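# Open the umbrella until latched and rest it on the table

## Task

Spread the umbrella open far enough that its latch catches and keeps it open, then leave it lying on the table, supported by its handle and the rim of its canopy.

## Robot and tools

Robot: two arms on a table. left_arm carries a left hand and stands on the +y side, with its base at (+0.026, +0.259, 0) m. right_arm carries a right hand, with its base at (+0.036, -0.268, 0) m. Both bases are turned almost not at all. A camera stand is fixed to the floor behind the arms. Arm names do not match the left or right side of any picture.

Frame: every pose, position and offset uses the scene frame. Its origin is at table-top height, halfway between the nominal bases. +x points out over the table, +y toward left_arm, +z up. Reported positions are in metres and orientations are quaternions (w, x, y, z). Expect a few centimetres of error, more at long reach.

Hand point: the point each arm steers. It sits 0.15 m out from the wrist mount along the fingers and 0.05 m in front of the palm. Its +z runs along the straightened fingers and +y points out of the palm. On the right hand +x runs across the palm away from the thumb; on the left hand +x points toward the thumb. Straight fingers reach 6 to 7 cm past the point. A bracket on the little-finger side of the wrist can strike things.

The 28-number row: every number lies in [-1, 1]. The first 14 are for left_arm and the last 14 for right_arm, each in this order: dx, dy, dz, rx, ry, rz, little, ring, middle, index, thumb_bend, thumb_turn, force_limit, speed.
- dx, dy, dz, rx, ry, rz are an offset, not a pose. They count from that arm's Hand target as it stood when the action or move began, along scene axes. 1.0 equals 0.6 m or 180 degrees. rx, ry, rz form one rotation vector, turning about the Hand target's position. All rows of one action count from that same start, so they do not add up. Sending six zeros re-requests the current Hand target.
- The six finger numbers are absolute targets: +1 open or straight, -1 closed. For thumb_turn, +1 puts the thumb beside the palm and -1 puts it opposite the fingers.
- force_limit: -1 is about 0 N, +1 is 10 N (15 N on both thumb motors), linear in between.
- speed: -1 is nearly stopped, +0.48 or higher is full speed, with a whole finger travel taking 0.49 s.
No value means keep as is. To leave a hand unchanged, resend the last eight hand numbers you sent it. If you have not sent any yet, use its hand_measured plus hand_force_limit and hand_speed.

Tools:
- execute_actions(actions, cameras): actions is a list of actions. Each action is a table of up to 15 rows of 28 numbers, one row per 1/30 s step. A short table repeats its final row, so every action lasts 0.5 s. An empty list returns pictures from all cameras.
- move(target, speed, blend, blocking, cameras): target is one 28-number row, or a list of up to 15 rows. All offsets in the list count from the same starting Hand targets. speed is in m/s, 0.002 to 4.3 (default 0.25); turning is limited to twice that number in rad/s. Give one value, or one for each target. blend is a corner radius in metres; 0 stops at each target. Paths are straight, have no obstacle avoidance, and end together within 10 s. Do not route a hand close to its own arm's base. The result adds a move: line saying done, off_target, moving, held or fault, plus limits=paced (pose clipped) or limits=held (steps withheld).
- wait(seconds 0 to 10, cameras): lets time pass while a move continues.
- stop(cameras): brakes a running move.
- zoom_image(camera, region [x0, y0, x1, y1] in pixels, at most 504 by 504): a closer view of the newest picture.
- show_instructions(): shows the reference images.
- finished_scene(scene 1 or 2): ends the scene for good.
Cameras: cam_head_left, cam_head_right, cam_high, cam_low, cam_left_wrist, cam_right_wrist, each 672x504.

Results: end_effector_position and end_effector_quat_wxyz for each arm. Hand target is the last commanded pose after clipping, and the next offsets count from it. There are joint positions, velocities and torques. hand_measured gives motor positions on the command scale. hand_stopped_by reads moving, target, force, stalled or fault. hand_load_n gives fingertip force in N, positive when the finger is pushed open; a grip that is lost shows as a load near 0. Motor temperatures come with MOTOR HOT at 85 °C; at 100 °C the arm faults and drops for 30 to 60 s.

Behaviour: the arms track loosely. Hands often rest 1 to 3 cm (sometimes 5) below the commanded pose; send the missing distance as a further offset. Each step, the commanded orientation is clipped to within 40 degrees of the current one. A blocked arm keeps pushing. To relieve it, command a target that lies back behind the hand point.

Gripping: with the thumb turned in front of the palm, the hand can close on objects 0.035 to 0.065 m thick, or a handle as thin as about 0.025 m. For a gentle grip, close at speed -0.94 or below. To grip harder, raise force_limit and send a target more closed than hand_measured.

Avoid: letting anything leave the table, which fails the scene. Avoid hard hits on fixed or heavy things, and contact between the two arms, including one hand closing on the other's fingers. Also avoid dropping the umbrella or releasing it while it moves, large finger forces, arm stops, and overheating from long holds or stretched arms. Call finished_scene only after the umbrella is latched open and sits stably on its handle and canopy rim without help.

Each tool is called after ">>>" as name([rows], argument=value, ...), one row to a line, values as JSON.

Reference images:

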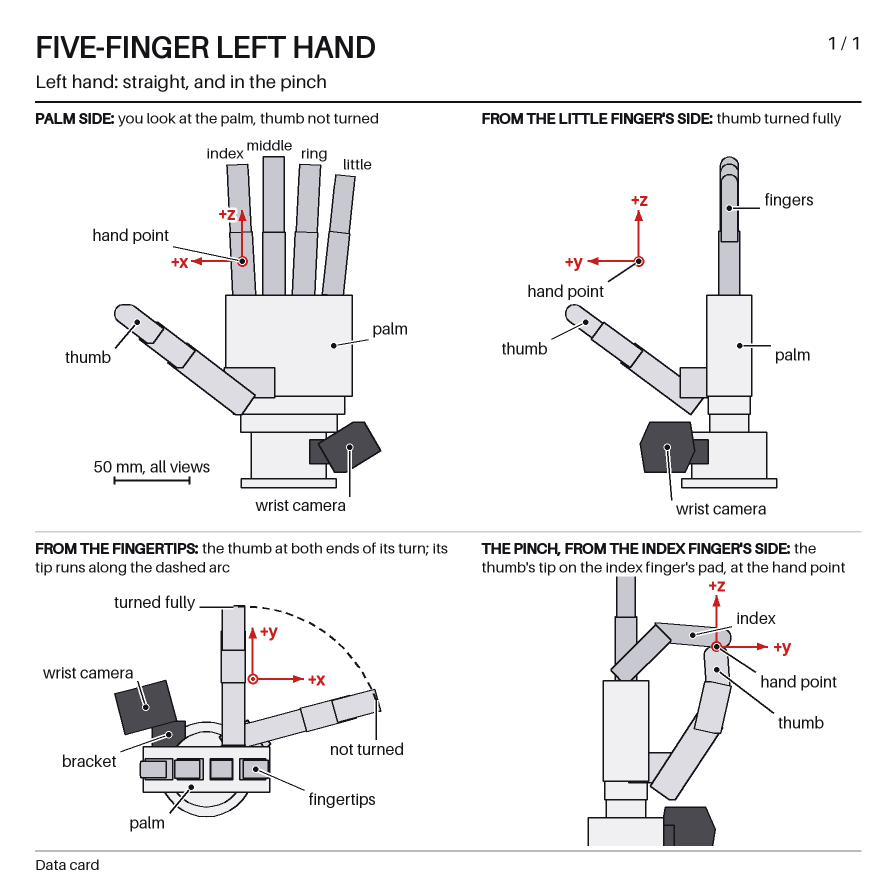

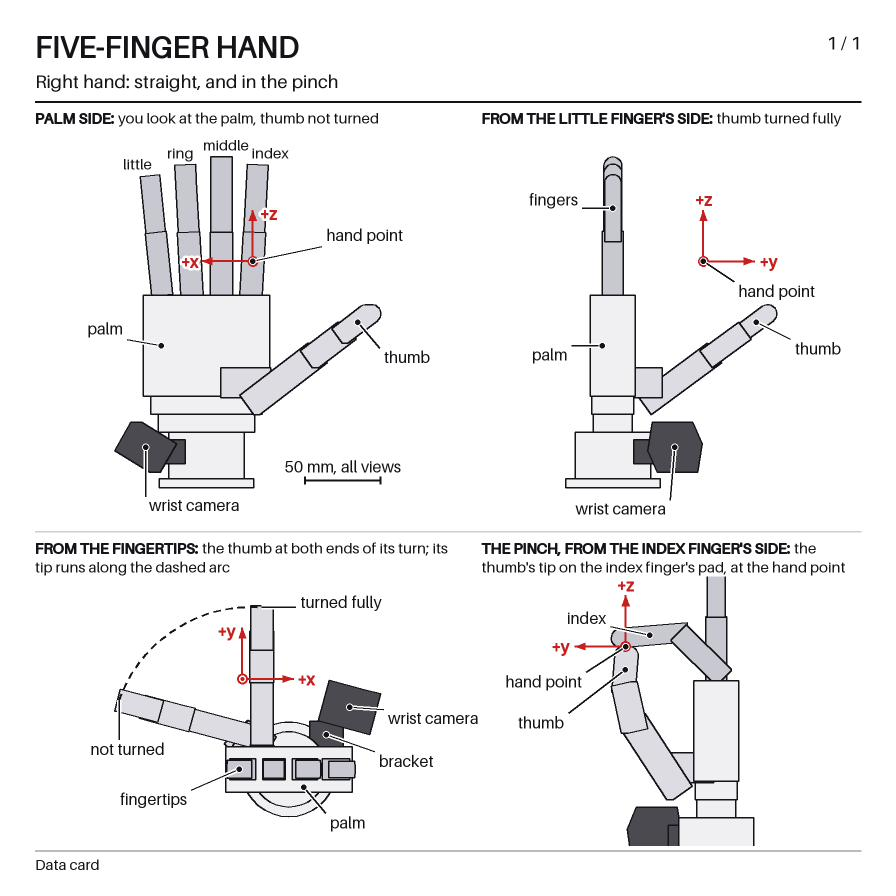

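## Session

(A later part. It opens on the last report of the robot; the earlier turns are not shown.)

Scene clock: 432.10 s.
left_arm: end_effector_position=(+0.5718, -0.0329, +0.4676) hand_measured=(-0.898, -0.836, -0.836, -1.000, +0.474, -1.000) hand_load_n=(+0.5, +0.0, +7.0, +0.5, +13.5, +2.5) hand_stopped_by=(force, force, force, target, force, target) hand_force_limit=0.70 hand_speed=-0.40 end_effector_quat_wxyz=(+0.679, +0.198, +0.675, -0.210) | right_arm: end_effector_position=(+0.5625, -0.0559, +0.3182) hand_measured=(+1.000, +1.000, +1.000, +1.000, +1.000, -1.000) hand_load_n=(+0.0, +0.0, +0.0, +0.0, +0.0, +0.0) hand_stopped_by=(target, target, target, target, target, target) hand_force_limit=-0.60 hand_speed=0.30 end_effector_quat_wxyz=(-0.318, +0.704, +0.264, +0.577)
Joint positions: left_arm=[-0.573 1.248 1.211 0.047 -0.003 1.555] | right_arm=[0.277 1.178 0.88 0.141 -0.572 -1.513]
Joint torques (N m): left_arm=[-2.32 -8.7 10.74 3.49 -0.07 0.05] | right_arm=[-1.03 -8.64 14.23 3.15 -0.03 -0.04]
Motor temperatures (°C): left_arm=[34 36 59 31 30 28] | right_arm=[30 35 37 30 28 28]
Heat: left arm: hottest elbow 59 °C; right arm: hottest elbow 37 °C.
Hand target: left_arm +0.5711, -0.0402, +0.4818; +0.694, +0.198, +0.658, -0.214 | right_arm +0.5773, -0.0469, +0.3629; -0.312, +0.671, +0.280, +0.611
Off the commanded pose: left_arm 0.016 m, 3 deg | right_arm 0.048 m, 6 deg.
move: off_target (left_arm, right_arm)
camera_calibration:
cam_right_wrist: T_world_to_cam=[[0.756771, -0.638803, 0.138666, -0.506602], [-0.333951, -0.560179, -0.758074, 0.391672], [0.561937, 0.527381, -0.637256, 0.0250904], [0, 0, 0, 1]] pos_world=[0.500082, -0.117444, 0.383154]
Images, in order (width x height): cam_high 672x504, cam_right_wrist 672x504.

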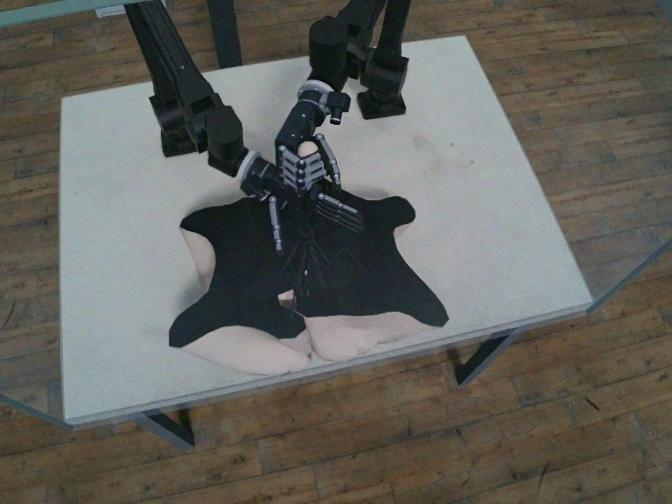

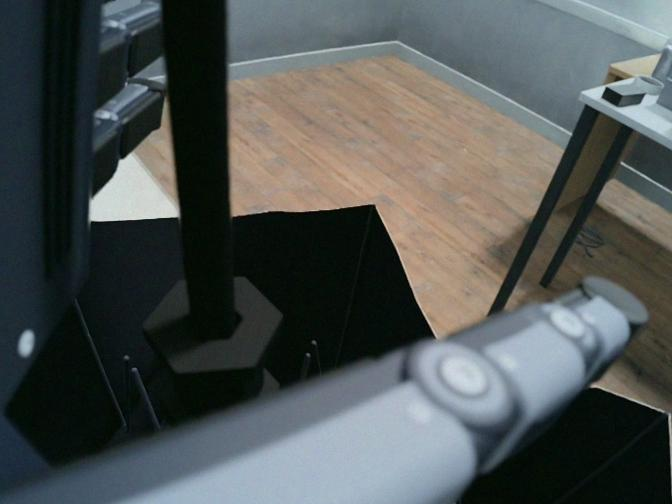

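>>> move([
  [0,0,0,0,0,0, -1,-1,-1,-1,-0.5,-1,0.7,-0.4, 0.0,0.0,0.0,0.002,-0.038,0.0, 1,1,1,1,1,-1,-0.6,0.3],
  [0,0,0,0,0,0, -1,-1,-1,-1,-0.5,-1,0.7,-0.4, 0.018,-0.01,0.0,0.002,-0.038,0.0, 1,1,1,1,1,-1,-0.6,0.3],
], speed=[0.12,0.08], cameras=["cam_right_wrist"])

Scene clock: 434.37 s.
left_arm: end_effector_position=(+0.5718, -0.0329, +0.4676) hand_measured=(-0.898, -0.836, -0.836, -1.000, +0.474, -1.000) hand_load_n=(+0.5, +0.0, +6.5, +0.5, +13.5, +2.5) hand_stopped_by=(force, force, force, target, force, target) hand_force_limit=0.70 hand_speed=-0.40 end_effector_quat_wxyz=(+0.679, +0.198, +0.675, -0.210) | right_arm: end_effector_position=(+0.5816, -0.0499, +0.3423) hand_measured=(+1.000, +1.000, +1.000, +1.000, +1.000, -1.000) hand_load_n=(+0.0, +0.0, +0.0, +0.0, -0.5, +0.5) hand_stopped_by=(target, target, target, target, target, target) hand_force_limit=-0.60 hand_speed=0.30 end_effector_quat_wxyz=(-0.306, +0.653, +0.288, +0.630)
Joint positions: left_arm=[-0.573 1.248 1.211 0.047 -0.003 1.555] | right_arm=[0.274 1.226 0.88 0.324 -0.586 -1.546]
Joint torques (N m): left_arm=[-2.61 -9.11 10.71 3.66 -0.09 0.02] | right_arm=[-2.67 -9.29 10.54 3.12 -0.14 -0.05]
Motor temperatures (°C): left_arm=[34 36 58 31 30 28] | right_arm=[30 35 38 30 28 28]
Heat: left arm: hottest elbow 58 °C; right arm: hottest elbow 38 °C.
Hand target: left_arm +0.5711, -0.0402, +0.4818; +0.694, +0.198, +0.658, -0.214 | right_arm +0.5882, -0.0530, +0.3629; -0.297, +0.633, +0.296, +0.651
Off the commanded pose: left_arm 0.016 m, 3 deg | right_arm 0.022 m, 4 deg.
move: off_target (left_arm, right_arm)
camera_calibration:
cam_right_wrist: T_world_to_cam=[[0.735967, -0.631571, 0.243867, -0.544167], [-0.204323, -0.550615, -0.809367, 0.362279], [0.645449, 0.54584, -0.534279, -0.0563828], [0, 0, 0, 1]] pos_world=[0.510903, -0.113427, 0.395797]
Images, in order (width x height): cam_right_wrist 672x504.

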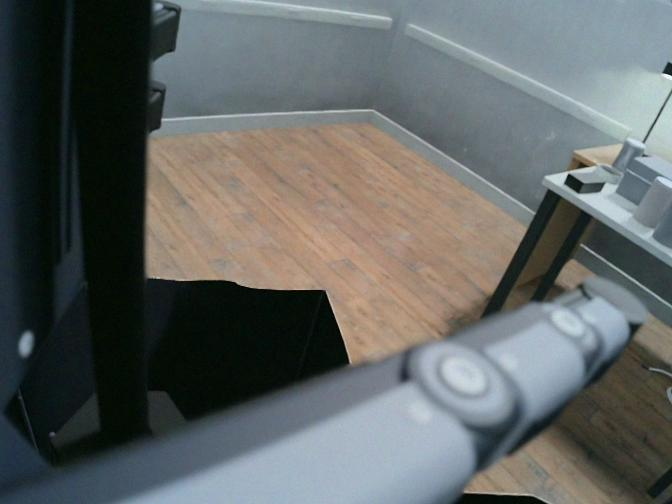

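>>> move([
  [0,0,0,0,0,0, -1,-1,-1,-1,-0.5,-1,0.7,-0.4, 0.0,0.0,0.0,0.0,0.0,0.0, 1,1,1,1,-0.78,-1,-0.6,0.3],
  [0,0,-0.03,0,0,0, -1,-1,-1,-1,-0.5,-1,0.7,-0.4, 0.0,0.0,-0.15,-0.02,0.02,0.0, 1,1,1,1,-0.78,-1,-0.6,0.3],
], speed=[0.12,0.12], cameras=["cam_right_wrist","cam_high"])

>>> zoom_image(camera="cam_high", region=[260, 190, 360, 320])

Scene clock: 437.67 s.
left_arm: end_effector_position=(+0.5719, -0.0320, +0.4604) hand_measured=(-0.898, -0.836, -0.836, -1.000, +0.474, -1.000) hand_load_n=(+0.0, +0.0, +6.5, +0.5, +13.5, +2.5) hand_stopped_by=(force, force, force, target, force, target) hand_force_limit=0.70 hand_speed=-0.40 end_effector_quat_wxyz=(+0.687, +0.194, +0.668, -0.211) | right_arm: end_effector_position=(+0.5826, -0.0484, +0.3053) hand_measured=(+1.000, +1.000, +1.000, +1.000, -0.780, -1.000) hand_load_n=(+0.0, +0.0, -0.5, +0.5, +0.0, +0.5) hand_stopped_by=(target, target, target, target, target, target) hand_force_limit=-0.60 hand_speed=0.30 end_effector_quat_wxyz=(-0.295, +0.644, +0.308, +0.635)
Joint positions: left_arm=[-0.573 1.248 1.176 0.105 -0.007 1.555] | right_arm=[0.274 1.276 0.811 0.442 -0.598 -1.595]
Joint torques (N m): left_arm=[-2.55 -8.41 10.02 3.22 -0.04 0.05] | right_arm=[-2.37 -6.71 6.74 1.84 0.13 -0.07]
Motor temperatures (°C): left_arm=[34 36 57 31 30 28] | right_arm=[30 35 38 30 28 28]
Heat: left arm: hottest elbow 57 °C; right arm: hottest elbow 38 °C.
Hand target: left_arm +0.5711, -0.0402, +0.4638; +0.694, +0.198, +0.658, -0.214 | right_arm +0.5881, -0.0530, +0.2728; -0.286, +0.662, +0.307, +0.621
Off the commanded pose: left_arm 0.009 m, 2 deg | right_arm 0.033 m, 3 deg.
move: off_target (right_arm)
camera_calibration:
cam_right_wrist: T_world_to_cam=[[0.734629, -0.613434, 0.289862, -0.547336], [-0.168255, -0.578602, -0.798067, 0.307558], [0.657275, 0.537512, -0.528271, -0.0867023], [0, 0, 0, 1]] pos_world=[0.510824, -0.111197, 0.358301]
Images, in order (width x height): cam_high 672x504, cam_right_wrist 672x504.

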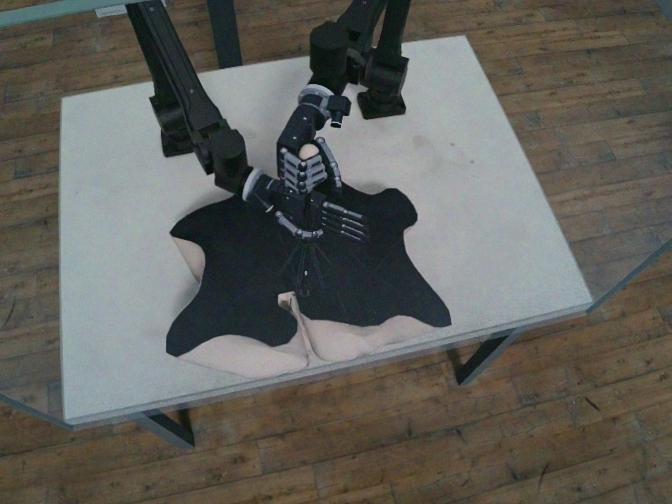

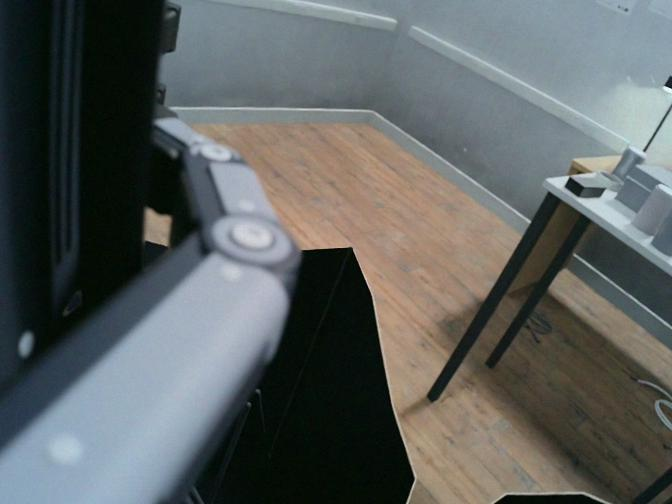

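Scaled by 3.877.

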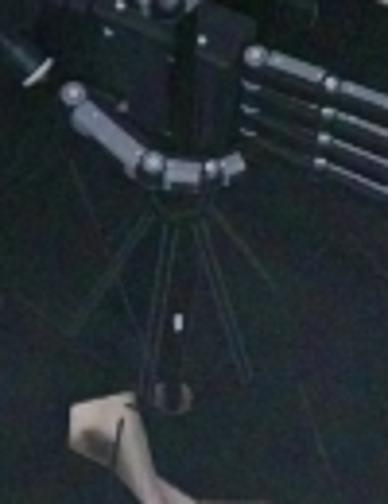

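>>> move([
  [0,0,0,0,0,0, -1,-1,-1,-1,-0.5,-1,0.7,-0.4, 0.0,0.0,-0.1,-0.03,0.03,0.0, 1,1,1,1,-0.78,-1,-0.6,0.3],
], speed=[0.12], cameras=["cam_right_wrist","cam_high"])

>>> zoom_image(camera="cam_high", region=[260, 190, 360, 320])

Scene clock: 439.23 s.
left_arm: end_effector_position=(+0.5722, -0.0311, +0.4604) hand_measured=(-0.898, -0.836, -0.836, -1.000, +0.474, -1.000) hand_load_n=(+0.5, +0.0, +7.0, +0.5, +13.5, +2.5) hand_stopped_by=(force, force, force, target, force, target) hand_force_limit=0.70 hand_speed=-0.40 end_effector_quat_wxyz=(+0.687, +0.192, +0.668, -0.210) | right_arm: end_effector_position=(+0.5824, -0.0466, +0.3049) hand_measured=(+1.000, +1.000, +1.000, +1.000, -0.780, -1.000) hand_load_n=(-0.5, +0.0, +0.0, +0.0, +0.0, +0.0) hand_stopped_by=(target, target, target, target, target, target) hand_force_limit=-0.60 hand_speed=0.30 end_effector_quat_wxyz=(-0.269, +0.636, +0.336, +0.641)
Joint positions: left_arm=[-0.573 1.248 1.176 0.105 -0.012 1.555] | right_arm=[0.283 1.277 0.808 0.428 -0.592 -1.683]
Joint torques (N m): left_arm=[-2.9 -8.06 9.85 3.21 -0.08 0.03] | right_arm=[-2.2 -3.72 4.67 -1.22 0.63 0.04]
Motor temperatures (°C): left_arm=[34 36 57 31 30 28] | right_arm=[30 35 38 30 28 28]
Heat: left arm: hottest elbow 57 °C; right arm: hottest elbow 38 °C.
Hand target: left_arm +0.5711, -0.0402, +0.4638; +0.694, +0.198, +0.658, -0.214 | right_arm +0.5881, -0.0530, +0.2127; -0.269, +0.703, +0.322, +0.574
Off the commanded pose: left_arm 0.010 m, 2 deg | right_arm 0.092 m, 11 deg.
move: off_target (right_arm)
camera_calibration:
cam_right_wrist: T_world_to_cam=[[0.720788, -0.590244, 0.363423, -0.55922], [-0.125547, -0.626799, -0.769, 0.272239], [0.681691, 0.508659, -0.525893, -0.104075], [0, 0, 0, 1]] pos_world=[0.508205, -0.106499, 0.357852]
Images, in order (width x height): cam_high 672x504, cam_right_wrist 672x504.

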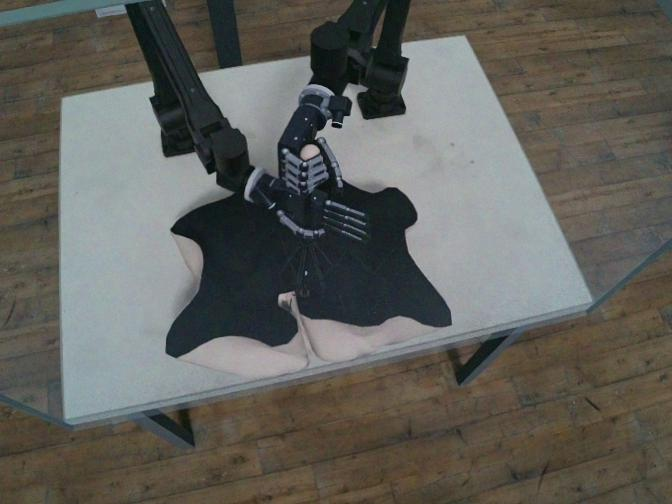

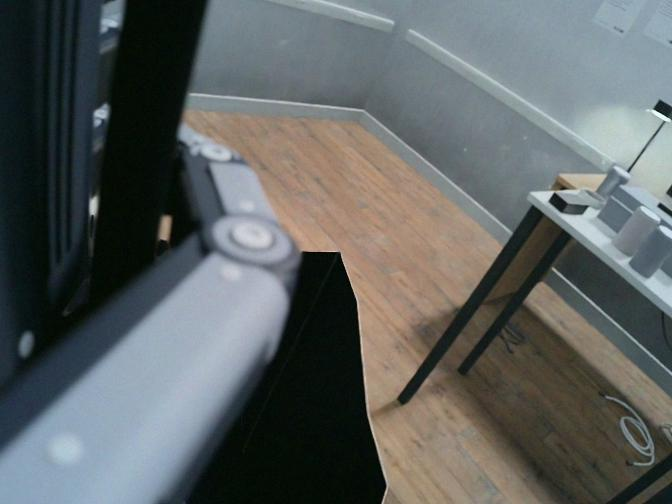

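Scaled by 3.877.

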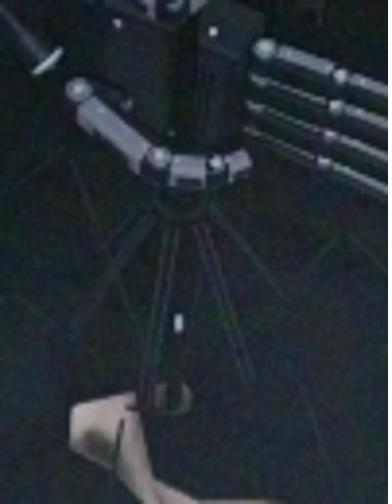

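>>> move([
  [0,0,0,0,0,0, -1,-1,-1,-1,-0.5,-1,0.7,-0.4, 0.0,0.0,-0.15,0.005,0.06,0.0, 1,1,1,1,-0.78,-1,-0.6,0.3],
], speed=[0.12], cameras=["cam_right_wrist","cam_high"])

>>> zoom_image(camera="cam_high", region=[260, 190, 360, 320])

Scene clock: 441.27 s.
left_arm: end_effector_position=(+0.5715, -0.0326, +0.4617) hand_measured=(-0.898, -0.836, -0.836, -1.000, +0.474, -1.000) hand_load_n=(+0.0, +0.0, +6.5, +0.0, +13.5, +2.5) hand_stopped_by=(force, force, force, target, force, target) hand_force_limit=0.70 hand_speed=-0.40 end_effector_quat_wxyz=(+0.689, +0.193, +0.666, -0.211) | right_arm: end_effector_position=(+0.5788, -0.0430, +0.2877) hand_measured=(+1.000, +1.000, +1.000, +1.000, -0.780, -1.000) hand_load_n=(+0.0, +0.0, +0.0, +0.0, +0.0, +0.0) hand_stopped_by=(target, target, target, target, target, target) hand_force_limit=-0.60 hand_speed=0.30 end_effector_quat_wxyz=(-0.287, +0.646, +0.330, +0.626)
Joint positions: left_arm=[-0.576 1.248 1.176 0.11 -0.012 1.555] | right_arm=[0.283 1.291 0.793 0.436 -0.611 -1.649]
Joint torques (N m): left_arm=[-1.79 -7.82 10.03 2.92 -0.01 0.04] | right_arm=[-3.19 1.79 1.1 -1.37 0.37 0.45]
Motor temperatures (°C): left_arm=[34 36 57 31 30 28] | right_arm=[30 35 38 30 28 28]
Heat: left arm: hottest elbow 57 °C; right arm: hottest elbow 38 °C.
Hand target: left_arm +0.5711, -0.0402, +0.4638; +0.694, +0.198, +0.658, -0.214 | right_arm +0.5882, -0.0529, +0.1229; -0.303, +0.752, +0.291, +0.508
Off the commanded pose: left_arm 0.008 m, 1 deg | right_arm 0.166 m, 19 deg.
move: off_target (right_arm)
camera_calibration:
cam_right_wrist: T_world_to_cam=[[0.747129, -0.582933, 0.319355, -0.550462], [-0.151229, -0.616946, -0.772339, 0.277068], [0.647247, 0.528741, -0.549095, -0.0850571], [0, 0, 0, 1]] pos_world=[0.50822, -0.104973, 0.343079]
Images, in order (width x height): cam_high 672x504, cam_right_wrist 672x504.

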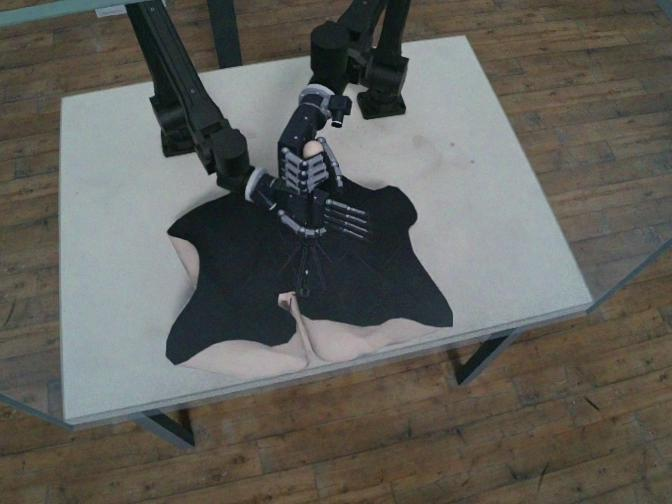

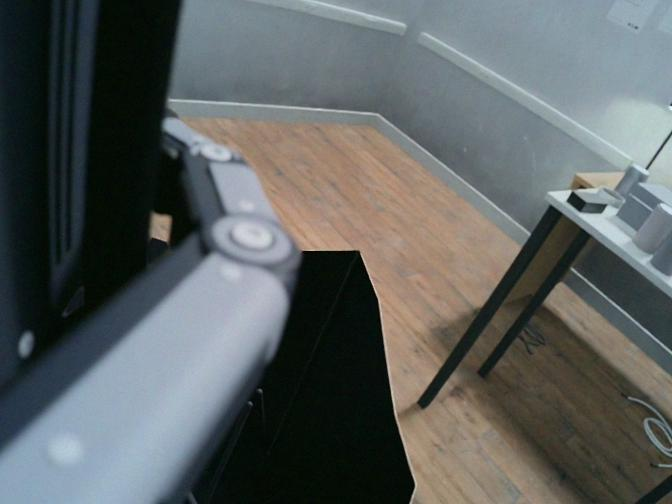

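Scaled by 3.877.

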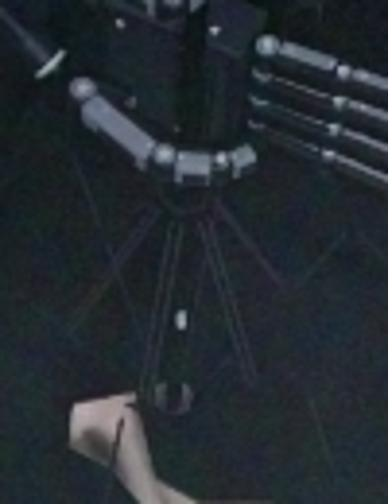

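>>> move([
  [0,0,0,0,0,0, -1,-1,-1,-1,-0.5,-1,0.7,-0.4, 0.0,0.0,-0.2,-0.02,0.02,0.0, 1,1,1,1,-0.78,-1,-0.6,0.3],
], speed=[0.15], cameras=["cam_low","cam_high"])

>>> zoom_image(camera="cam_high", region=[260, 190, 360, 320])

Scene clock: 443.27 s.
left_arm: end_effector_position=(+0.5702, -0.0348, +0.4617) hand_measured=(-0.898, -0.836, -0.836, -1.000, +0.474, -1.000) hand_load_n=(+0.0, +0.0, +7.0, +0.0, +13.5, +2.5) hand_stopped_by=(force, force, force, target, force, target) hand_force_limit=0.70 hand_speed=-0.40 end_effector_quat_wxyz=(+0.688, +0.194, +0.666, -0.212) | right_arm: end_effector_position=(+0.5730, -0.0402, +0.2887) hand_measured=(+1.000, +1.000, +1.000, +1.000, -0.780, -1.000) hand_load_n=(+0.0, +0.0, +0.0, +0.0, +0.0, +0.0) hand_stopped_by=(target, target, target, target, target, target) hand_force_limit=-0.60 hand_speed=0.30 end_effector_quat_wxyz=(-0.271, +0.603, +0.343, +0.667)
Joint positions: left_arm=[-0.58 1.248 1.176 0.11 -0.013 1.555] | right_arm=[0.296 1.318 0.726 0.638 -0.598 -1.677]
Joint torques (N m): left_arm=[-1.96 -7.88 9.89 3.19 0 0.05] | right_arm=[-3.25 8.76 -5.98 -3.66 1.04 0.26]
Motor temperatures (°C): left_arm=[34 36 57 31 30 28] | right_arm=[30 35 38 30 28 28]
Heat: left arm: hottest elbow 57 °C; right arm: hottest elbow 38 °C.
Hand target: left_arm +0.5711, -0.0401, +0.4638; +0.694, +0.198, +0.658, -0.214 | right_arm +0.5880, -0.0530, +0.0026; -0.289, +0.777, +0.297, +0.474
Off the commanded pose: left_arm 0.006 m, 1 deg | right_arm 0.287 m, 30 deg.
move: off_target (right_arm)
Images, in order (width x height): cam_high 672x504, cam_low 672x504.

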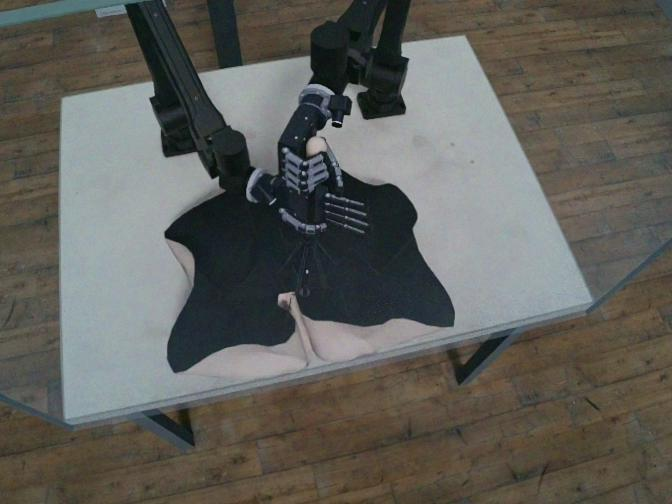

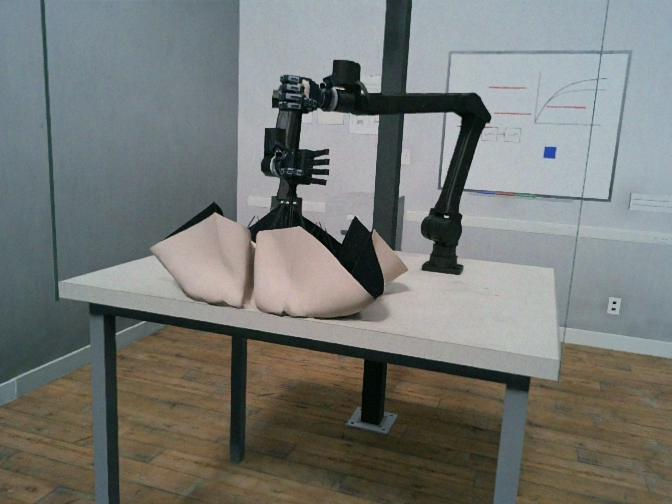

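Scaled by 3.877.

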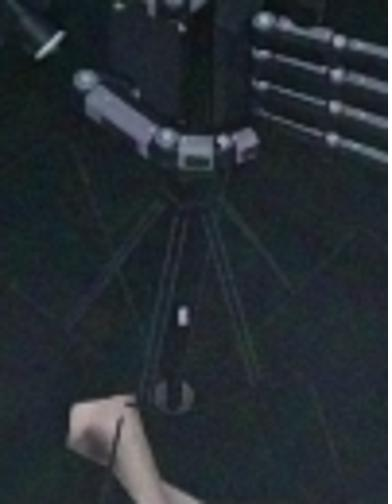

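>>> zoom_image(camera="cam_high", region=[260, 270, 340, 350])

>>> zoom_image(camera="cam_low", region=[220, 200, 320, 320])

Scaled by 6.300.

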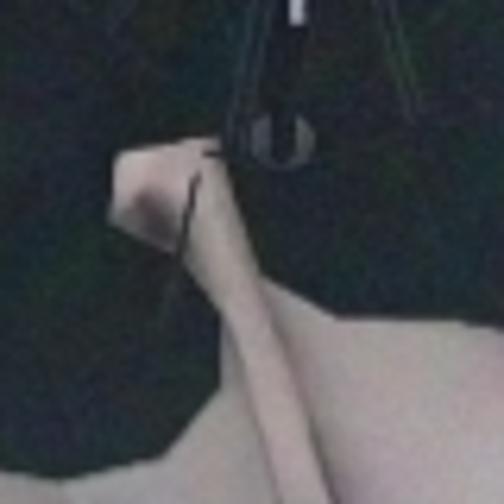

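Scaled by 4.200.

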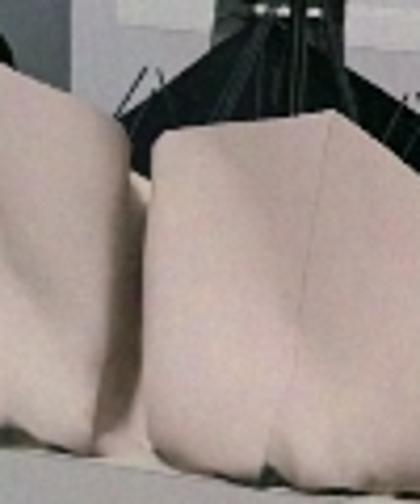

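>>> move([
  [0,0,0,0,0,0, -1,-1,-1,-1,-0.5,-1,0.7,-0.4, -0.02,0.02,0.48,0.1,-0.11,0.0, 1,1,1,1,0.5,-1,-0.6,0.3],
  [0,0,0,0,0,0, -1,-1,-1,-1,-0.5,-1,0.7,-0.4, -0.02,0.02,0.57,0.1,-0.11,0.0, 1,1,1,1,1,-1,-0.6,0.3],
  [0,0,0,0,0,0, -1,-1,-1,-1,-0.5,-1,0.7,-0.4, -0.2,-0.2,0.6,0.1,-0.11,0.0, 1,1,1,1,1,-1,-0.6,0.3],
], speed=[0.3,0.12,0.15], cameras=["cam_right_wrist","cam_high"])

>>> zoom_image(camera="cam_high", region=[250, 200, 370, 340])

Scene clock: 453.03 s.
left_arm: end_effector_position=(+0.5639, -0.0451, +0.4623) hand_measured=(-0.898, -0.836, -0.836, -1.000, +0.474, -1.000) hand_load_n=(+0.5, -0.5, +7.0, +0.0, +13.5, +2.5) hand_stopped_by=(force, force, force, target, force, target) hand_force_limit=0.70 hand_speed=-0.40 end_effector_quat_wxyz=(+0.687, +0.207, +0.662, -0.216) | right_arm: end_effector_position=(+0.4692, -0.1695, +0.3645) hand_measured=(+1.000, +1.000, +1.000, +1.000, +1.000, -1.000) hand_load_n=(+0.0, +0.0, +0.0, +0.0, +0.0, +0.0) hand_stopped_by=(target, target, target, target, target, target) hand_force_limit=-0.60 hand_speed=0.30 end_effector_quat_wxyz=(-0.348, +0.625, +0.274, +0.643)
Joint positions: left_arm=[-0.598 1.246 1.173 0.112 -0.006 1.569] | right_arm=[-0.085 0.847 0.631 0.342 -0.983 -1.382]
Joint torques (N m): left_arm=[-0.79 -8.7 10.22 2.97 -0.03 -0.07] | right_arm=[-2.49 -4.54 8.87 1.02 -0.05 0.27]
Motor temperatures (°C): left_arm=[34 36 55 31 30 28] | right_arm=[30 35 37 30 28 28]
Heat: left arm: hottest elbow 55 °C; right arm: hottest elbow 37 °C.
Hand target: left_arm +0.5710, -0.0403, +0.4639; +0.694, +0.198, +0.658, -0.214 | right_arm +0.4680, -0.1730, +0.3628; -0.351, +0.630, +0.264, +0.641
Off the commanded pose: left_arm 0.009 m, 1 deg | right_arm 0.004 m, 1 deg.
move: done; target 2's new numbers were sent with right_arm's hand 0.035 m and 3 deg from that target
camera_calibration:
cam_right_wrist: T_world_to_cam=[[0.758563, -0.621246, 0.196561, -0.53395], [-0.166658, -0.476602, -0.863177, 0.305943], [0.629927, 0.622016, -0.465069, 0.0882686], [0, 0, 0, 1]] pos_world=[0.40042, -0.240806, 0.410088]
Images, in order (width x height): cam_high 672x504, cam_right_wrist 672x504.

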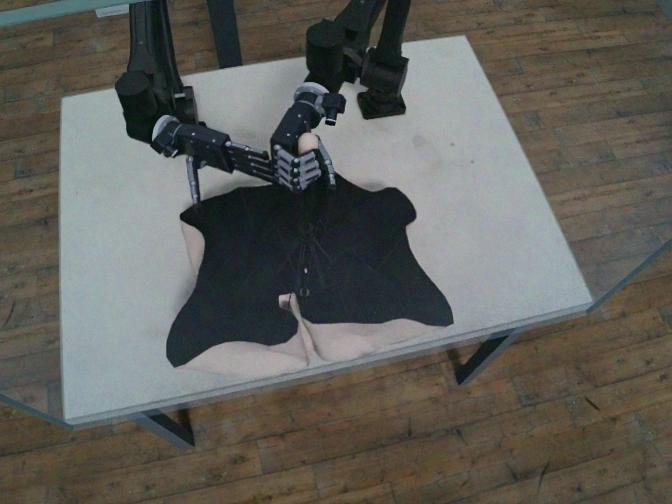

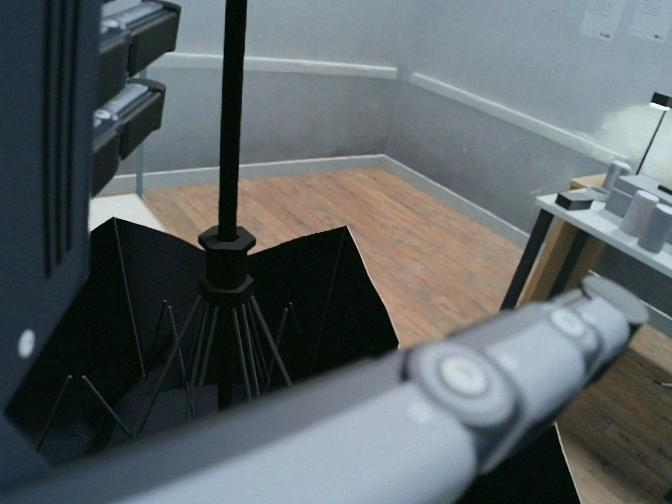

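Scaled by 3.600.

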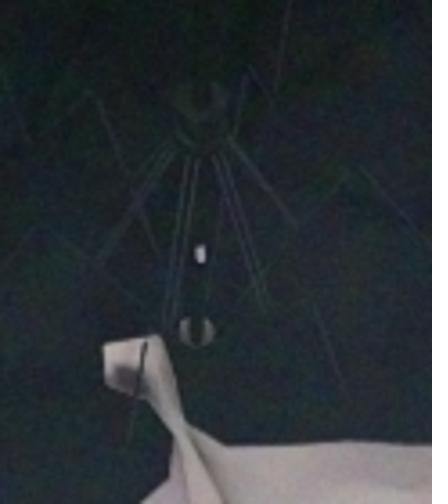

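>>> move([
  [0,0,0,0,0,0, -1,-1,-1,-1,-0.5,-1,0.7,-0.4, 0.0,-0.26,0.1,-0.0293,0.244,0.0, 1,1,1,1,1,-1,-0.6,0.3],
  [0,0,0,0,0,0, -1,-1,-1,-1,-0.5,-1,0.7,-0.4, 0.187,-0.262,0.08,-0.0586,0.488,0.001, 1,1,1,1,1,-1,-0.6,0.3],
], speed=[0.25,0.25], cameras=["cam_right_wrist","cam_high","cam_low"])

Scene clock: 458.73 s.
left_arm: end_effector_position=(+0.5639, -0.0451, +0.4623) hand_measured=(-0.898, -0.836, -0.836, -1.000, +0.474, -1.000) hand_load_n=(+0.0, +0.0, +6.5, +0.0, +13.5, +2.5) hand_stopped_by=(force, force, force, target, force, target) hand_force_limit=0.70 hand_speed=-0.40 end_effector_quat_wxyz=(+0.687, +0.207, +0.662, -0.216) | right_arm: end_effector_position=(+0.5760, -0.3336, +0.3899) hand_measured=(+1.000, +1.000, +1.000, +1.000, +1.000, -1.000) hand_load_n=(+0.0, -0.5, +0.0, +0.0, +0.0, +0.0) hand_stopped_by=(target, target, target, target, target, target) hand_force_limit=-0.60 hand_speed=0.30 end_effector_quat_wxyz=(-0.356, +0.913, -0.071, +0.186)
Joint positions: left_arm=[-0.598 1.246 1.173 0.112 -0.006 1.569] | right_arm=[-0.303 1.712 2.106 -1.689 -0.79 -1.597]
Joint torques (N m): left_arm=[-0.91 -8.35 10.1 3.3 0.04 -0.04] | right_arm=[-1.26 -15.74 12.53 0.05 -0.78 0.29]
Heat: left arm: hottest elbow 54 °C; right arm: hottest elbow 38 °C.
Hand target: left_arm +0.5710, -0.0403, +0.4639; +0.694, +0.198, +0.658, -0.214 | right_arm +0.5802, -0.3302, +0.4108; -0.383, +0.924, +0.000, +0.001
Off the commanded pose: left_arm 0.009 m, 1 deg | right_arm 0.022 m, 23 deg.
joint sent to its limit (right arm) — joint 4 (wrist pitch), lower limit. The joint targets are off in orientation, not in position.
move: off_target (right_arm)
camera_calibration:
cam_right_wrist: T_world_to_cam=[[0.256193, -0.786805, -0.561518, -0.192227], [-0.955951, -0.292325, -0.0265455, 0.457387], [-0.143259, 0.543584, -0.827039, 0.695239], [0, 0, 0, 1]] pos_world=[0.586087, -0.395461, 0.479192]
Images, in order (width x height): cam_high 672x504, cam_low 672x504, cam_right_wrist 672x504.

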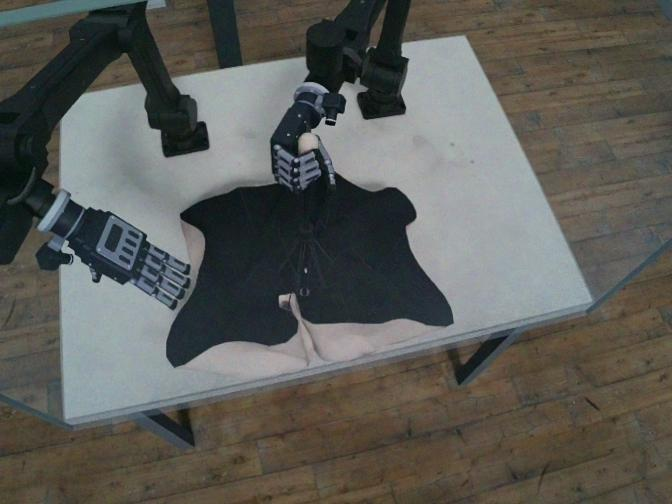

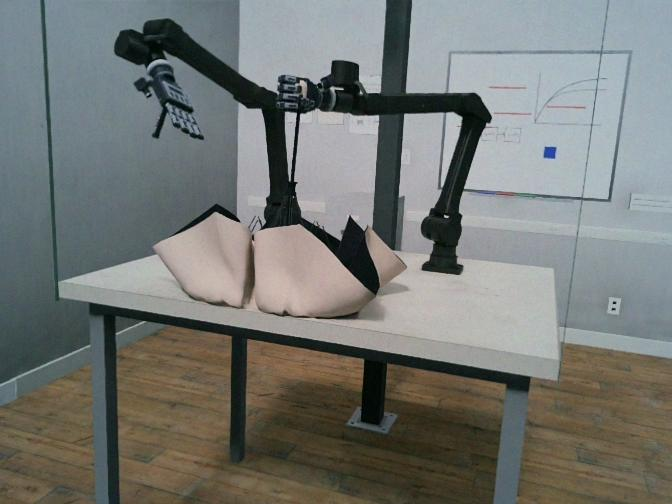

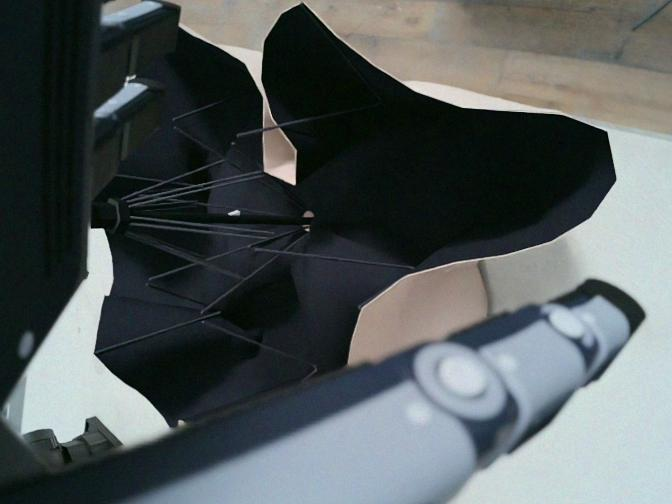

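>>> zoom_image(camera="cam_right_wrist", region=[90, 0, 400, 240])

>>> zoom_image(camera="cam_right_wrist", region=[90, 160, 440, 430])

Scaled by 1.626.

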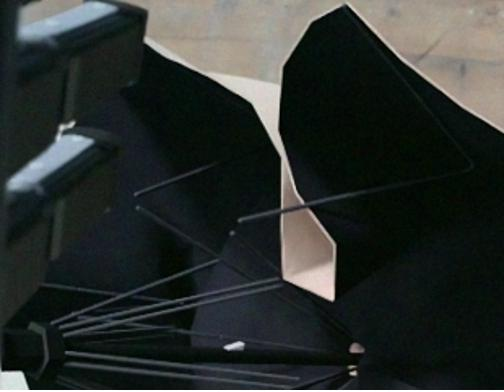

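Scaled by 1.440.

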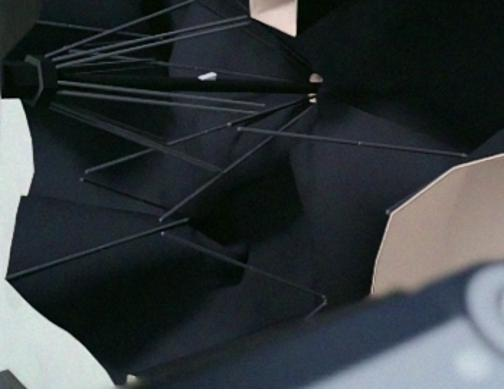

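>>> move([
  [0,0,0,0,0,0, -1,-1,-1,-1,-0.5,-1,0.7,-0.4, 0,0,0,0,0,0, 1,1,1,1,1,1,-0.6,0.5],
  [0,0,0,0,0,0, -1,-1,-1,-1,-0.5,-1,0.7,-0.4, 0.17,0.13,0.08,0,0,0.0, 1,1,1,1,1,1,-0.6,0.5],
], speed=[0.25,0.2], cameras=["cam_right_wrist"])

>>> zoom_image(camera="cam_right_wrist", region=[60, 0, 460, 300])

Scene clock: 463.47 s.
left_arm: end_effector_position=(+0.5639, -0.0451, +0.4623) hand_measured=(-0.898, -0.836, -0.836, -1.000, +0.474, -1.000) hand_load_n=(+0.0, +0.0, +7.0, +0.0, +13.5, +2.5) hand_stopped_by=(force, force, force, target, force, target) hand_force_limit=0.70 hand_speed=-0.40 end_effector_quat_wxyz=(+0.687, +0.207, +0.662, -0.216) | right_arm: end_effector_position=(+0.6166, -0.2445, +0.4473) hand_measured=(+0.044, +0.958, +1.000, +1.000, +1.000, +1.000) hand_load_n=(-20.5, -37.0, +0.0, +0.0, +0.0, -0.5) hand_stopped_by=(target, target, target, target, target, target) hand_force_limit=-0.60 hand_speed=0.50 end_effector_quat_wxyz=(-0.416, +0.883, -0.151, +0.157)
Joint positions: left_arm=[-0.598 1.246 1.173 0.112 -0.006 1.569] | right_arm=[-0.165 1.854 2.43 -1.697 -0.836 -1.186]
Joint torques (N m): left_arm=[-0.97 -8.59 10.18 2.93 -0.02 -0.05] | right_arm=[-2.26 -5.42 25.96 0.65 -2.67 -1.26]
Heat: left arm: hottest elbow 53 °C; right arm: hottest elbow 40 °C.
Hand target: left_arm +0.5710, -0.0403, +0.4639; +0.694, +0.198, +0.658, -0.214 | right_arm +0.6822, -0.2524, +0.4588; -0.383, +0.924, +0.000, +0.001
Off the commanded pose: left_arm 0.009 m, 1 deg | right_arm 0.067 m, 26 deg.
joint sent to its limit (right arm) — joint 4 (wrist pitch), lower limit. The joint targets are off in position and orientation.
move: off_target (right_arm)
camera_calibration:
cam_right_wrist: T_world_to_cam=[[0.117242, -0.70167, -0.70279, 0.0693888], [-0.982411, -0.185512, 0.0213275, 0.544653], [-0.145341, 0.687928, -0.711078, 0.684784], [0, 0, 0, 1]] pos_world=[0.626465, -0.321355, 0.524085]
Images, in order (width x height): cam_right_wrist 672x504.

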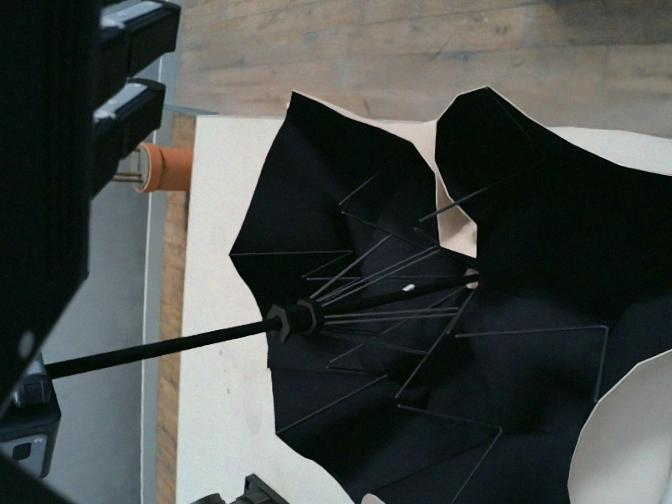

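Scaled by 1.260.

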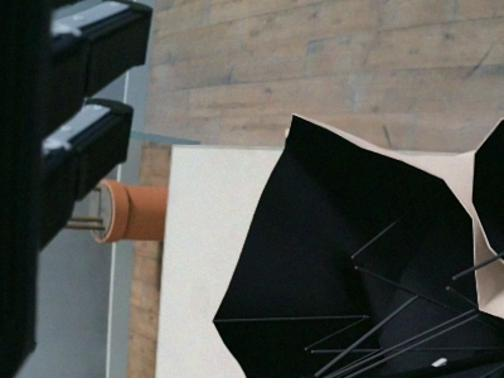

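>>> execute_actions(actions=[], cameras=["cam_high","cam_low","cam_head_left"])

Scene clock: 463.77 s.
left_arm: end_effector_position=(+0.5639, -0.0451, +0.4623) hand_measured=(-0.898, -0.836, -0.836, -1.000, +0.474, -1.000) hand_load_n=(+0.0, +0.0, +7.0, +0.0, +13.5, +2.5) hand_stopped_by=(force, force, force, target, force, target) hand_force_limit=0.70 hand_speed=-0.40 end_effector_quat_wxyz=(+0.687, +0.207, +0.662, -0.216) | right_arm: end_effector_position=(+0.6166, -0.2445, +0.4473) hand_measured=(+0.044, +0.958, +1.000, +1.000, +1.000, +1.000) hand_load_n=(-20.5, -37.0, +0.0, +0.0, +0.0, +0.0) hand_stopped_by=(target, target, target, target, target, target) hand_force_limit=-0.60 hand_speed=0.50 end_effector_quat_wxyz=(-0.416, +0.883, -0.151, +0.157)
Joint positions: left_arm=[-0.598 1.246 1.173 0.112 -0.006 1.569] | right_arm=[-0.165 1.854 2.43 -1.697 -0.836 -1.186]
Joint velocities: within noise
Joint torques (N m): left_arm=[-1.26 -8.35 10.15 3.06 0.02 -0.1] | right_arm=[-2.2 -5.66 25.95 0.66 -2.67 -1.26]
Motor temperatures (°C): left_arm=[34 35 53 31 30 28] | right_arm=[30 35 41 30 29 29]
Heat: left arm: hottest elbow 53 °C; right arm: hottest elbow 41 °C.
Hand target: left_arm +0.5710, -0.0403, +0.4639; +0.694, +0.198, +0.658, -0.214 | right_arm +0.6822, -0.2524, +0.4588; -0.383, +0.924, +0.000, +0.001
Off the commanded pose: left_arm 0.009 m, 1 deg | right_arm 0.067 m, 26 deg.
Images, in order (width x height): cam_head_left 672x504, cam_high 672x504, cam_low 672x504.

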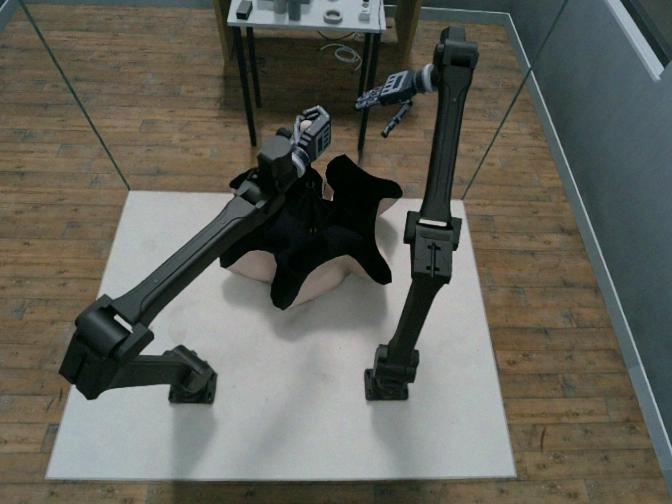

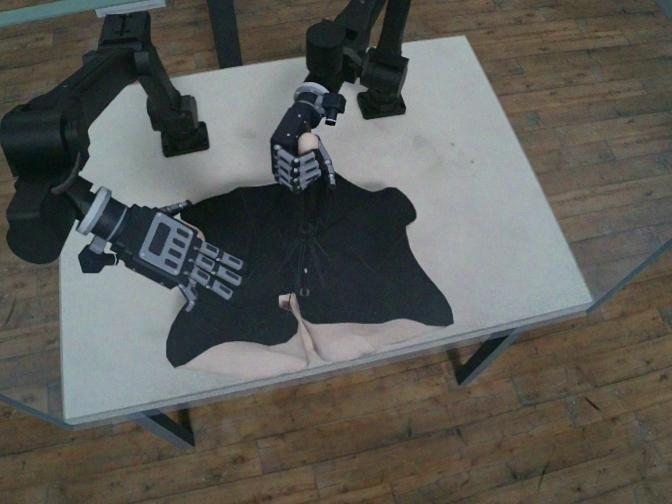

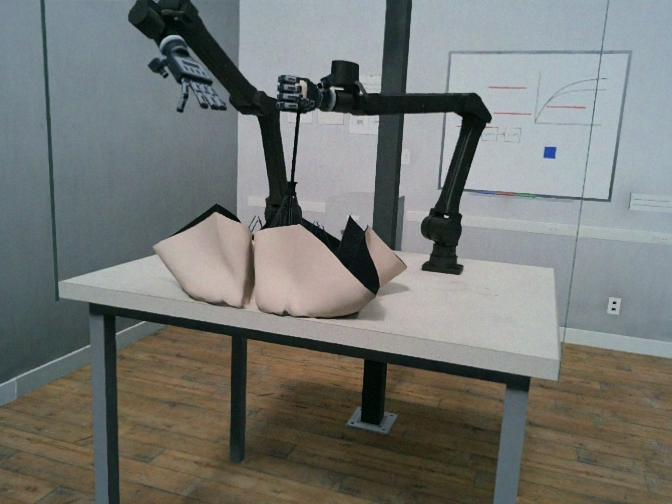

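>>> zoom_image(camera="cam_high", region=[70, 170, 280, 320])

>>> zoom_image(camera="cam_low", region=[120, 0, 260, 140])

Scaled by 2.400.

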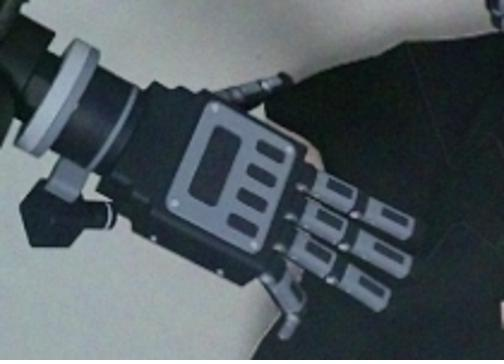

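Scaled by 3.600.

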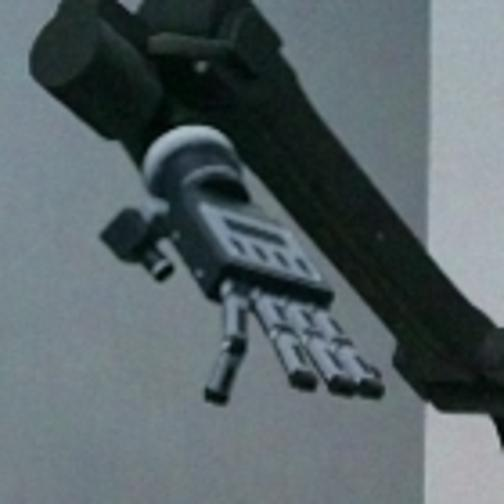

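>>> execute_actions([
  [[0,0,0,0,0,0, -1,-1,-1,-1,-0.5,-1,0.7,-0.4, 0,0,0,0,0,0, 0.1,0.9,1,1,1,1,-0.6,0.0]],
  [[0,0,0,0,0,0, -1,-1,-1,-1,-0.5,-1,0.7,-0.4, 0,0,0,0,0,0, 0.1,0.9,1,1,1,1,-0.6,0.0]],
], cameras=["cam_right_wrist"])

Scene clock: 466.70 s.
left_arm: end_effector_position=(+0.5639, -0.0451, +0.4623) hand_measured=(-0.898, -0.836, -0.836, -1.000, +0.474, -1.000) hand_load_n=(+0.0, +0.0, +6.5, +0.0, +13.5, +2.5) hand_stopped_by=(force, force, force, target, force, target) hand_force_limit=0.70 hand_speed=-0.40 end_effector_quat_wxyz=(+0.687, +0.207, +0.662, -0.216) | right_arm: end_effector_position=(+0.6163, -0.2415, +0.4505) hand_measured=(+0.044, +0.896, +1.000, +1.000, +1.000, +1.000) hand_load_n=(-21.0, -33.5, +0.0, +0.0, +0.0, -0.5) hand_stopped_by=(stalled, target, target, target, target, target) hand_force_limit=-0.60 hand_speed=0.00 end_effector_quat_wxyz=(-0.424, +0.878, -0.160, +0.153)
Joint positions: left_arm=[-0.598 1.246 1.173 0.112 -0.006 1.569] | right_arm=[-0.165 1.858 2.439 -1.697 -0.848 -1.158]
Joint torques (N m): left_arm=[-1.2 -7.24 10.02 3.08 0.01 -0.08] | right_arm=[-2.73 -5.66 25.36 0.65 -2.53 -1.48]
Heat: left arm: hottest elbow 52 °C; right arm: hottest elbow 45 °C.
Hand target: left_arm +0.5710, -0.0403, +0.4639; +0.694, +0.198, +0.658, -0.214 | right_arm +0.6822, -0.2523, +0.4586; -0.383, +0.924, +0.000, +0.001
Off the commanded pose: left_arm 0.009 m, 1 deg | right_arm 0.067 m, 26 deg.
joint sent to its limit (right arm) — joint 4 (wrist pitch), lower limit. The joint targets are off in position and orientation.
Step readings (end_effector_position of left_arm | right_arm):
0: (+0.5639, -0.0451, +0.4623) | (+0.6166, -0.2445, +0.4473)
1: (+0.5639, -0.0451, +0.4623) | (+0.6166, -0.2445, +0.4473)
2: (+0.5639, -0.0451, +0.4623) | (+0.6166, -0.2445, +0.4473)
4: (+0.5639, -0.0451, +0.4623) | (+0.6169, -0.2425, +0.4494)
8: (+0.5639, -0.0451, +0.4623) | (+0.6165, -0.2420, +0.4502)
15: (+0.5639, -0.0451, +0.4623) | (+0.6164, -0.2416, +0.4505)
16: (+0.5639, -0.0451, +0.4623) | (+0.6164, -0.2416, +0.4505)
17: (+0.5639, -0.0451, +0.4623) | (+0.6164, -0.2416, +0.4505)
19: (+0.5639, -0.0451, +0.4623) | (+0.6163, -0.2415, +0.4505)
23: (+0.5639, -0.0451, +0.4623) | (+0.6163, -0.2415, +0.4505)
30: (+0.5639, -0.0451, +0.4623) | (+0.6163, -0.2415, +0.4505)
camera_calibration:
cam_right_wrist: T_world_to_cam=[[0.101166, -0.687897, -0.718723, 0.094215], [-0.984118, -0.175116, 0.0290823, 0.545064], [-0.145865, 0.704367, -0.694688, 0.681886], [0, 0, 0, 1]] pos_world=[0.62634, -0.320038, 0.525561]
Images, in order (width x height): cam_right_wrist 672x504.

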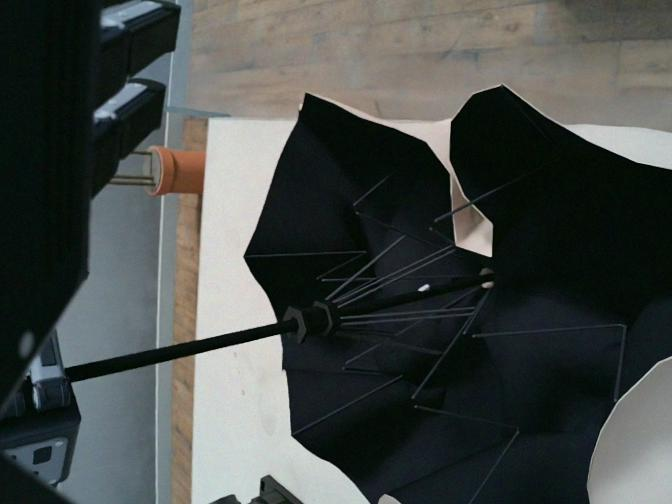

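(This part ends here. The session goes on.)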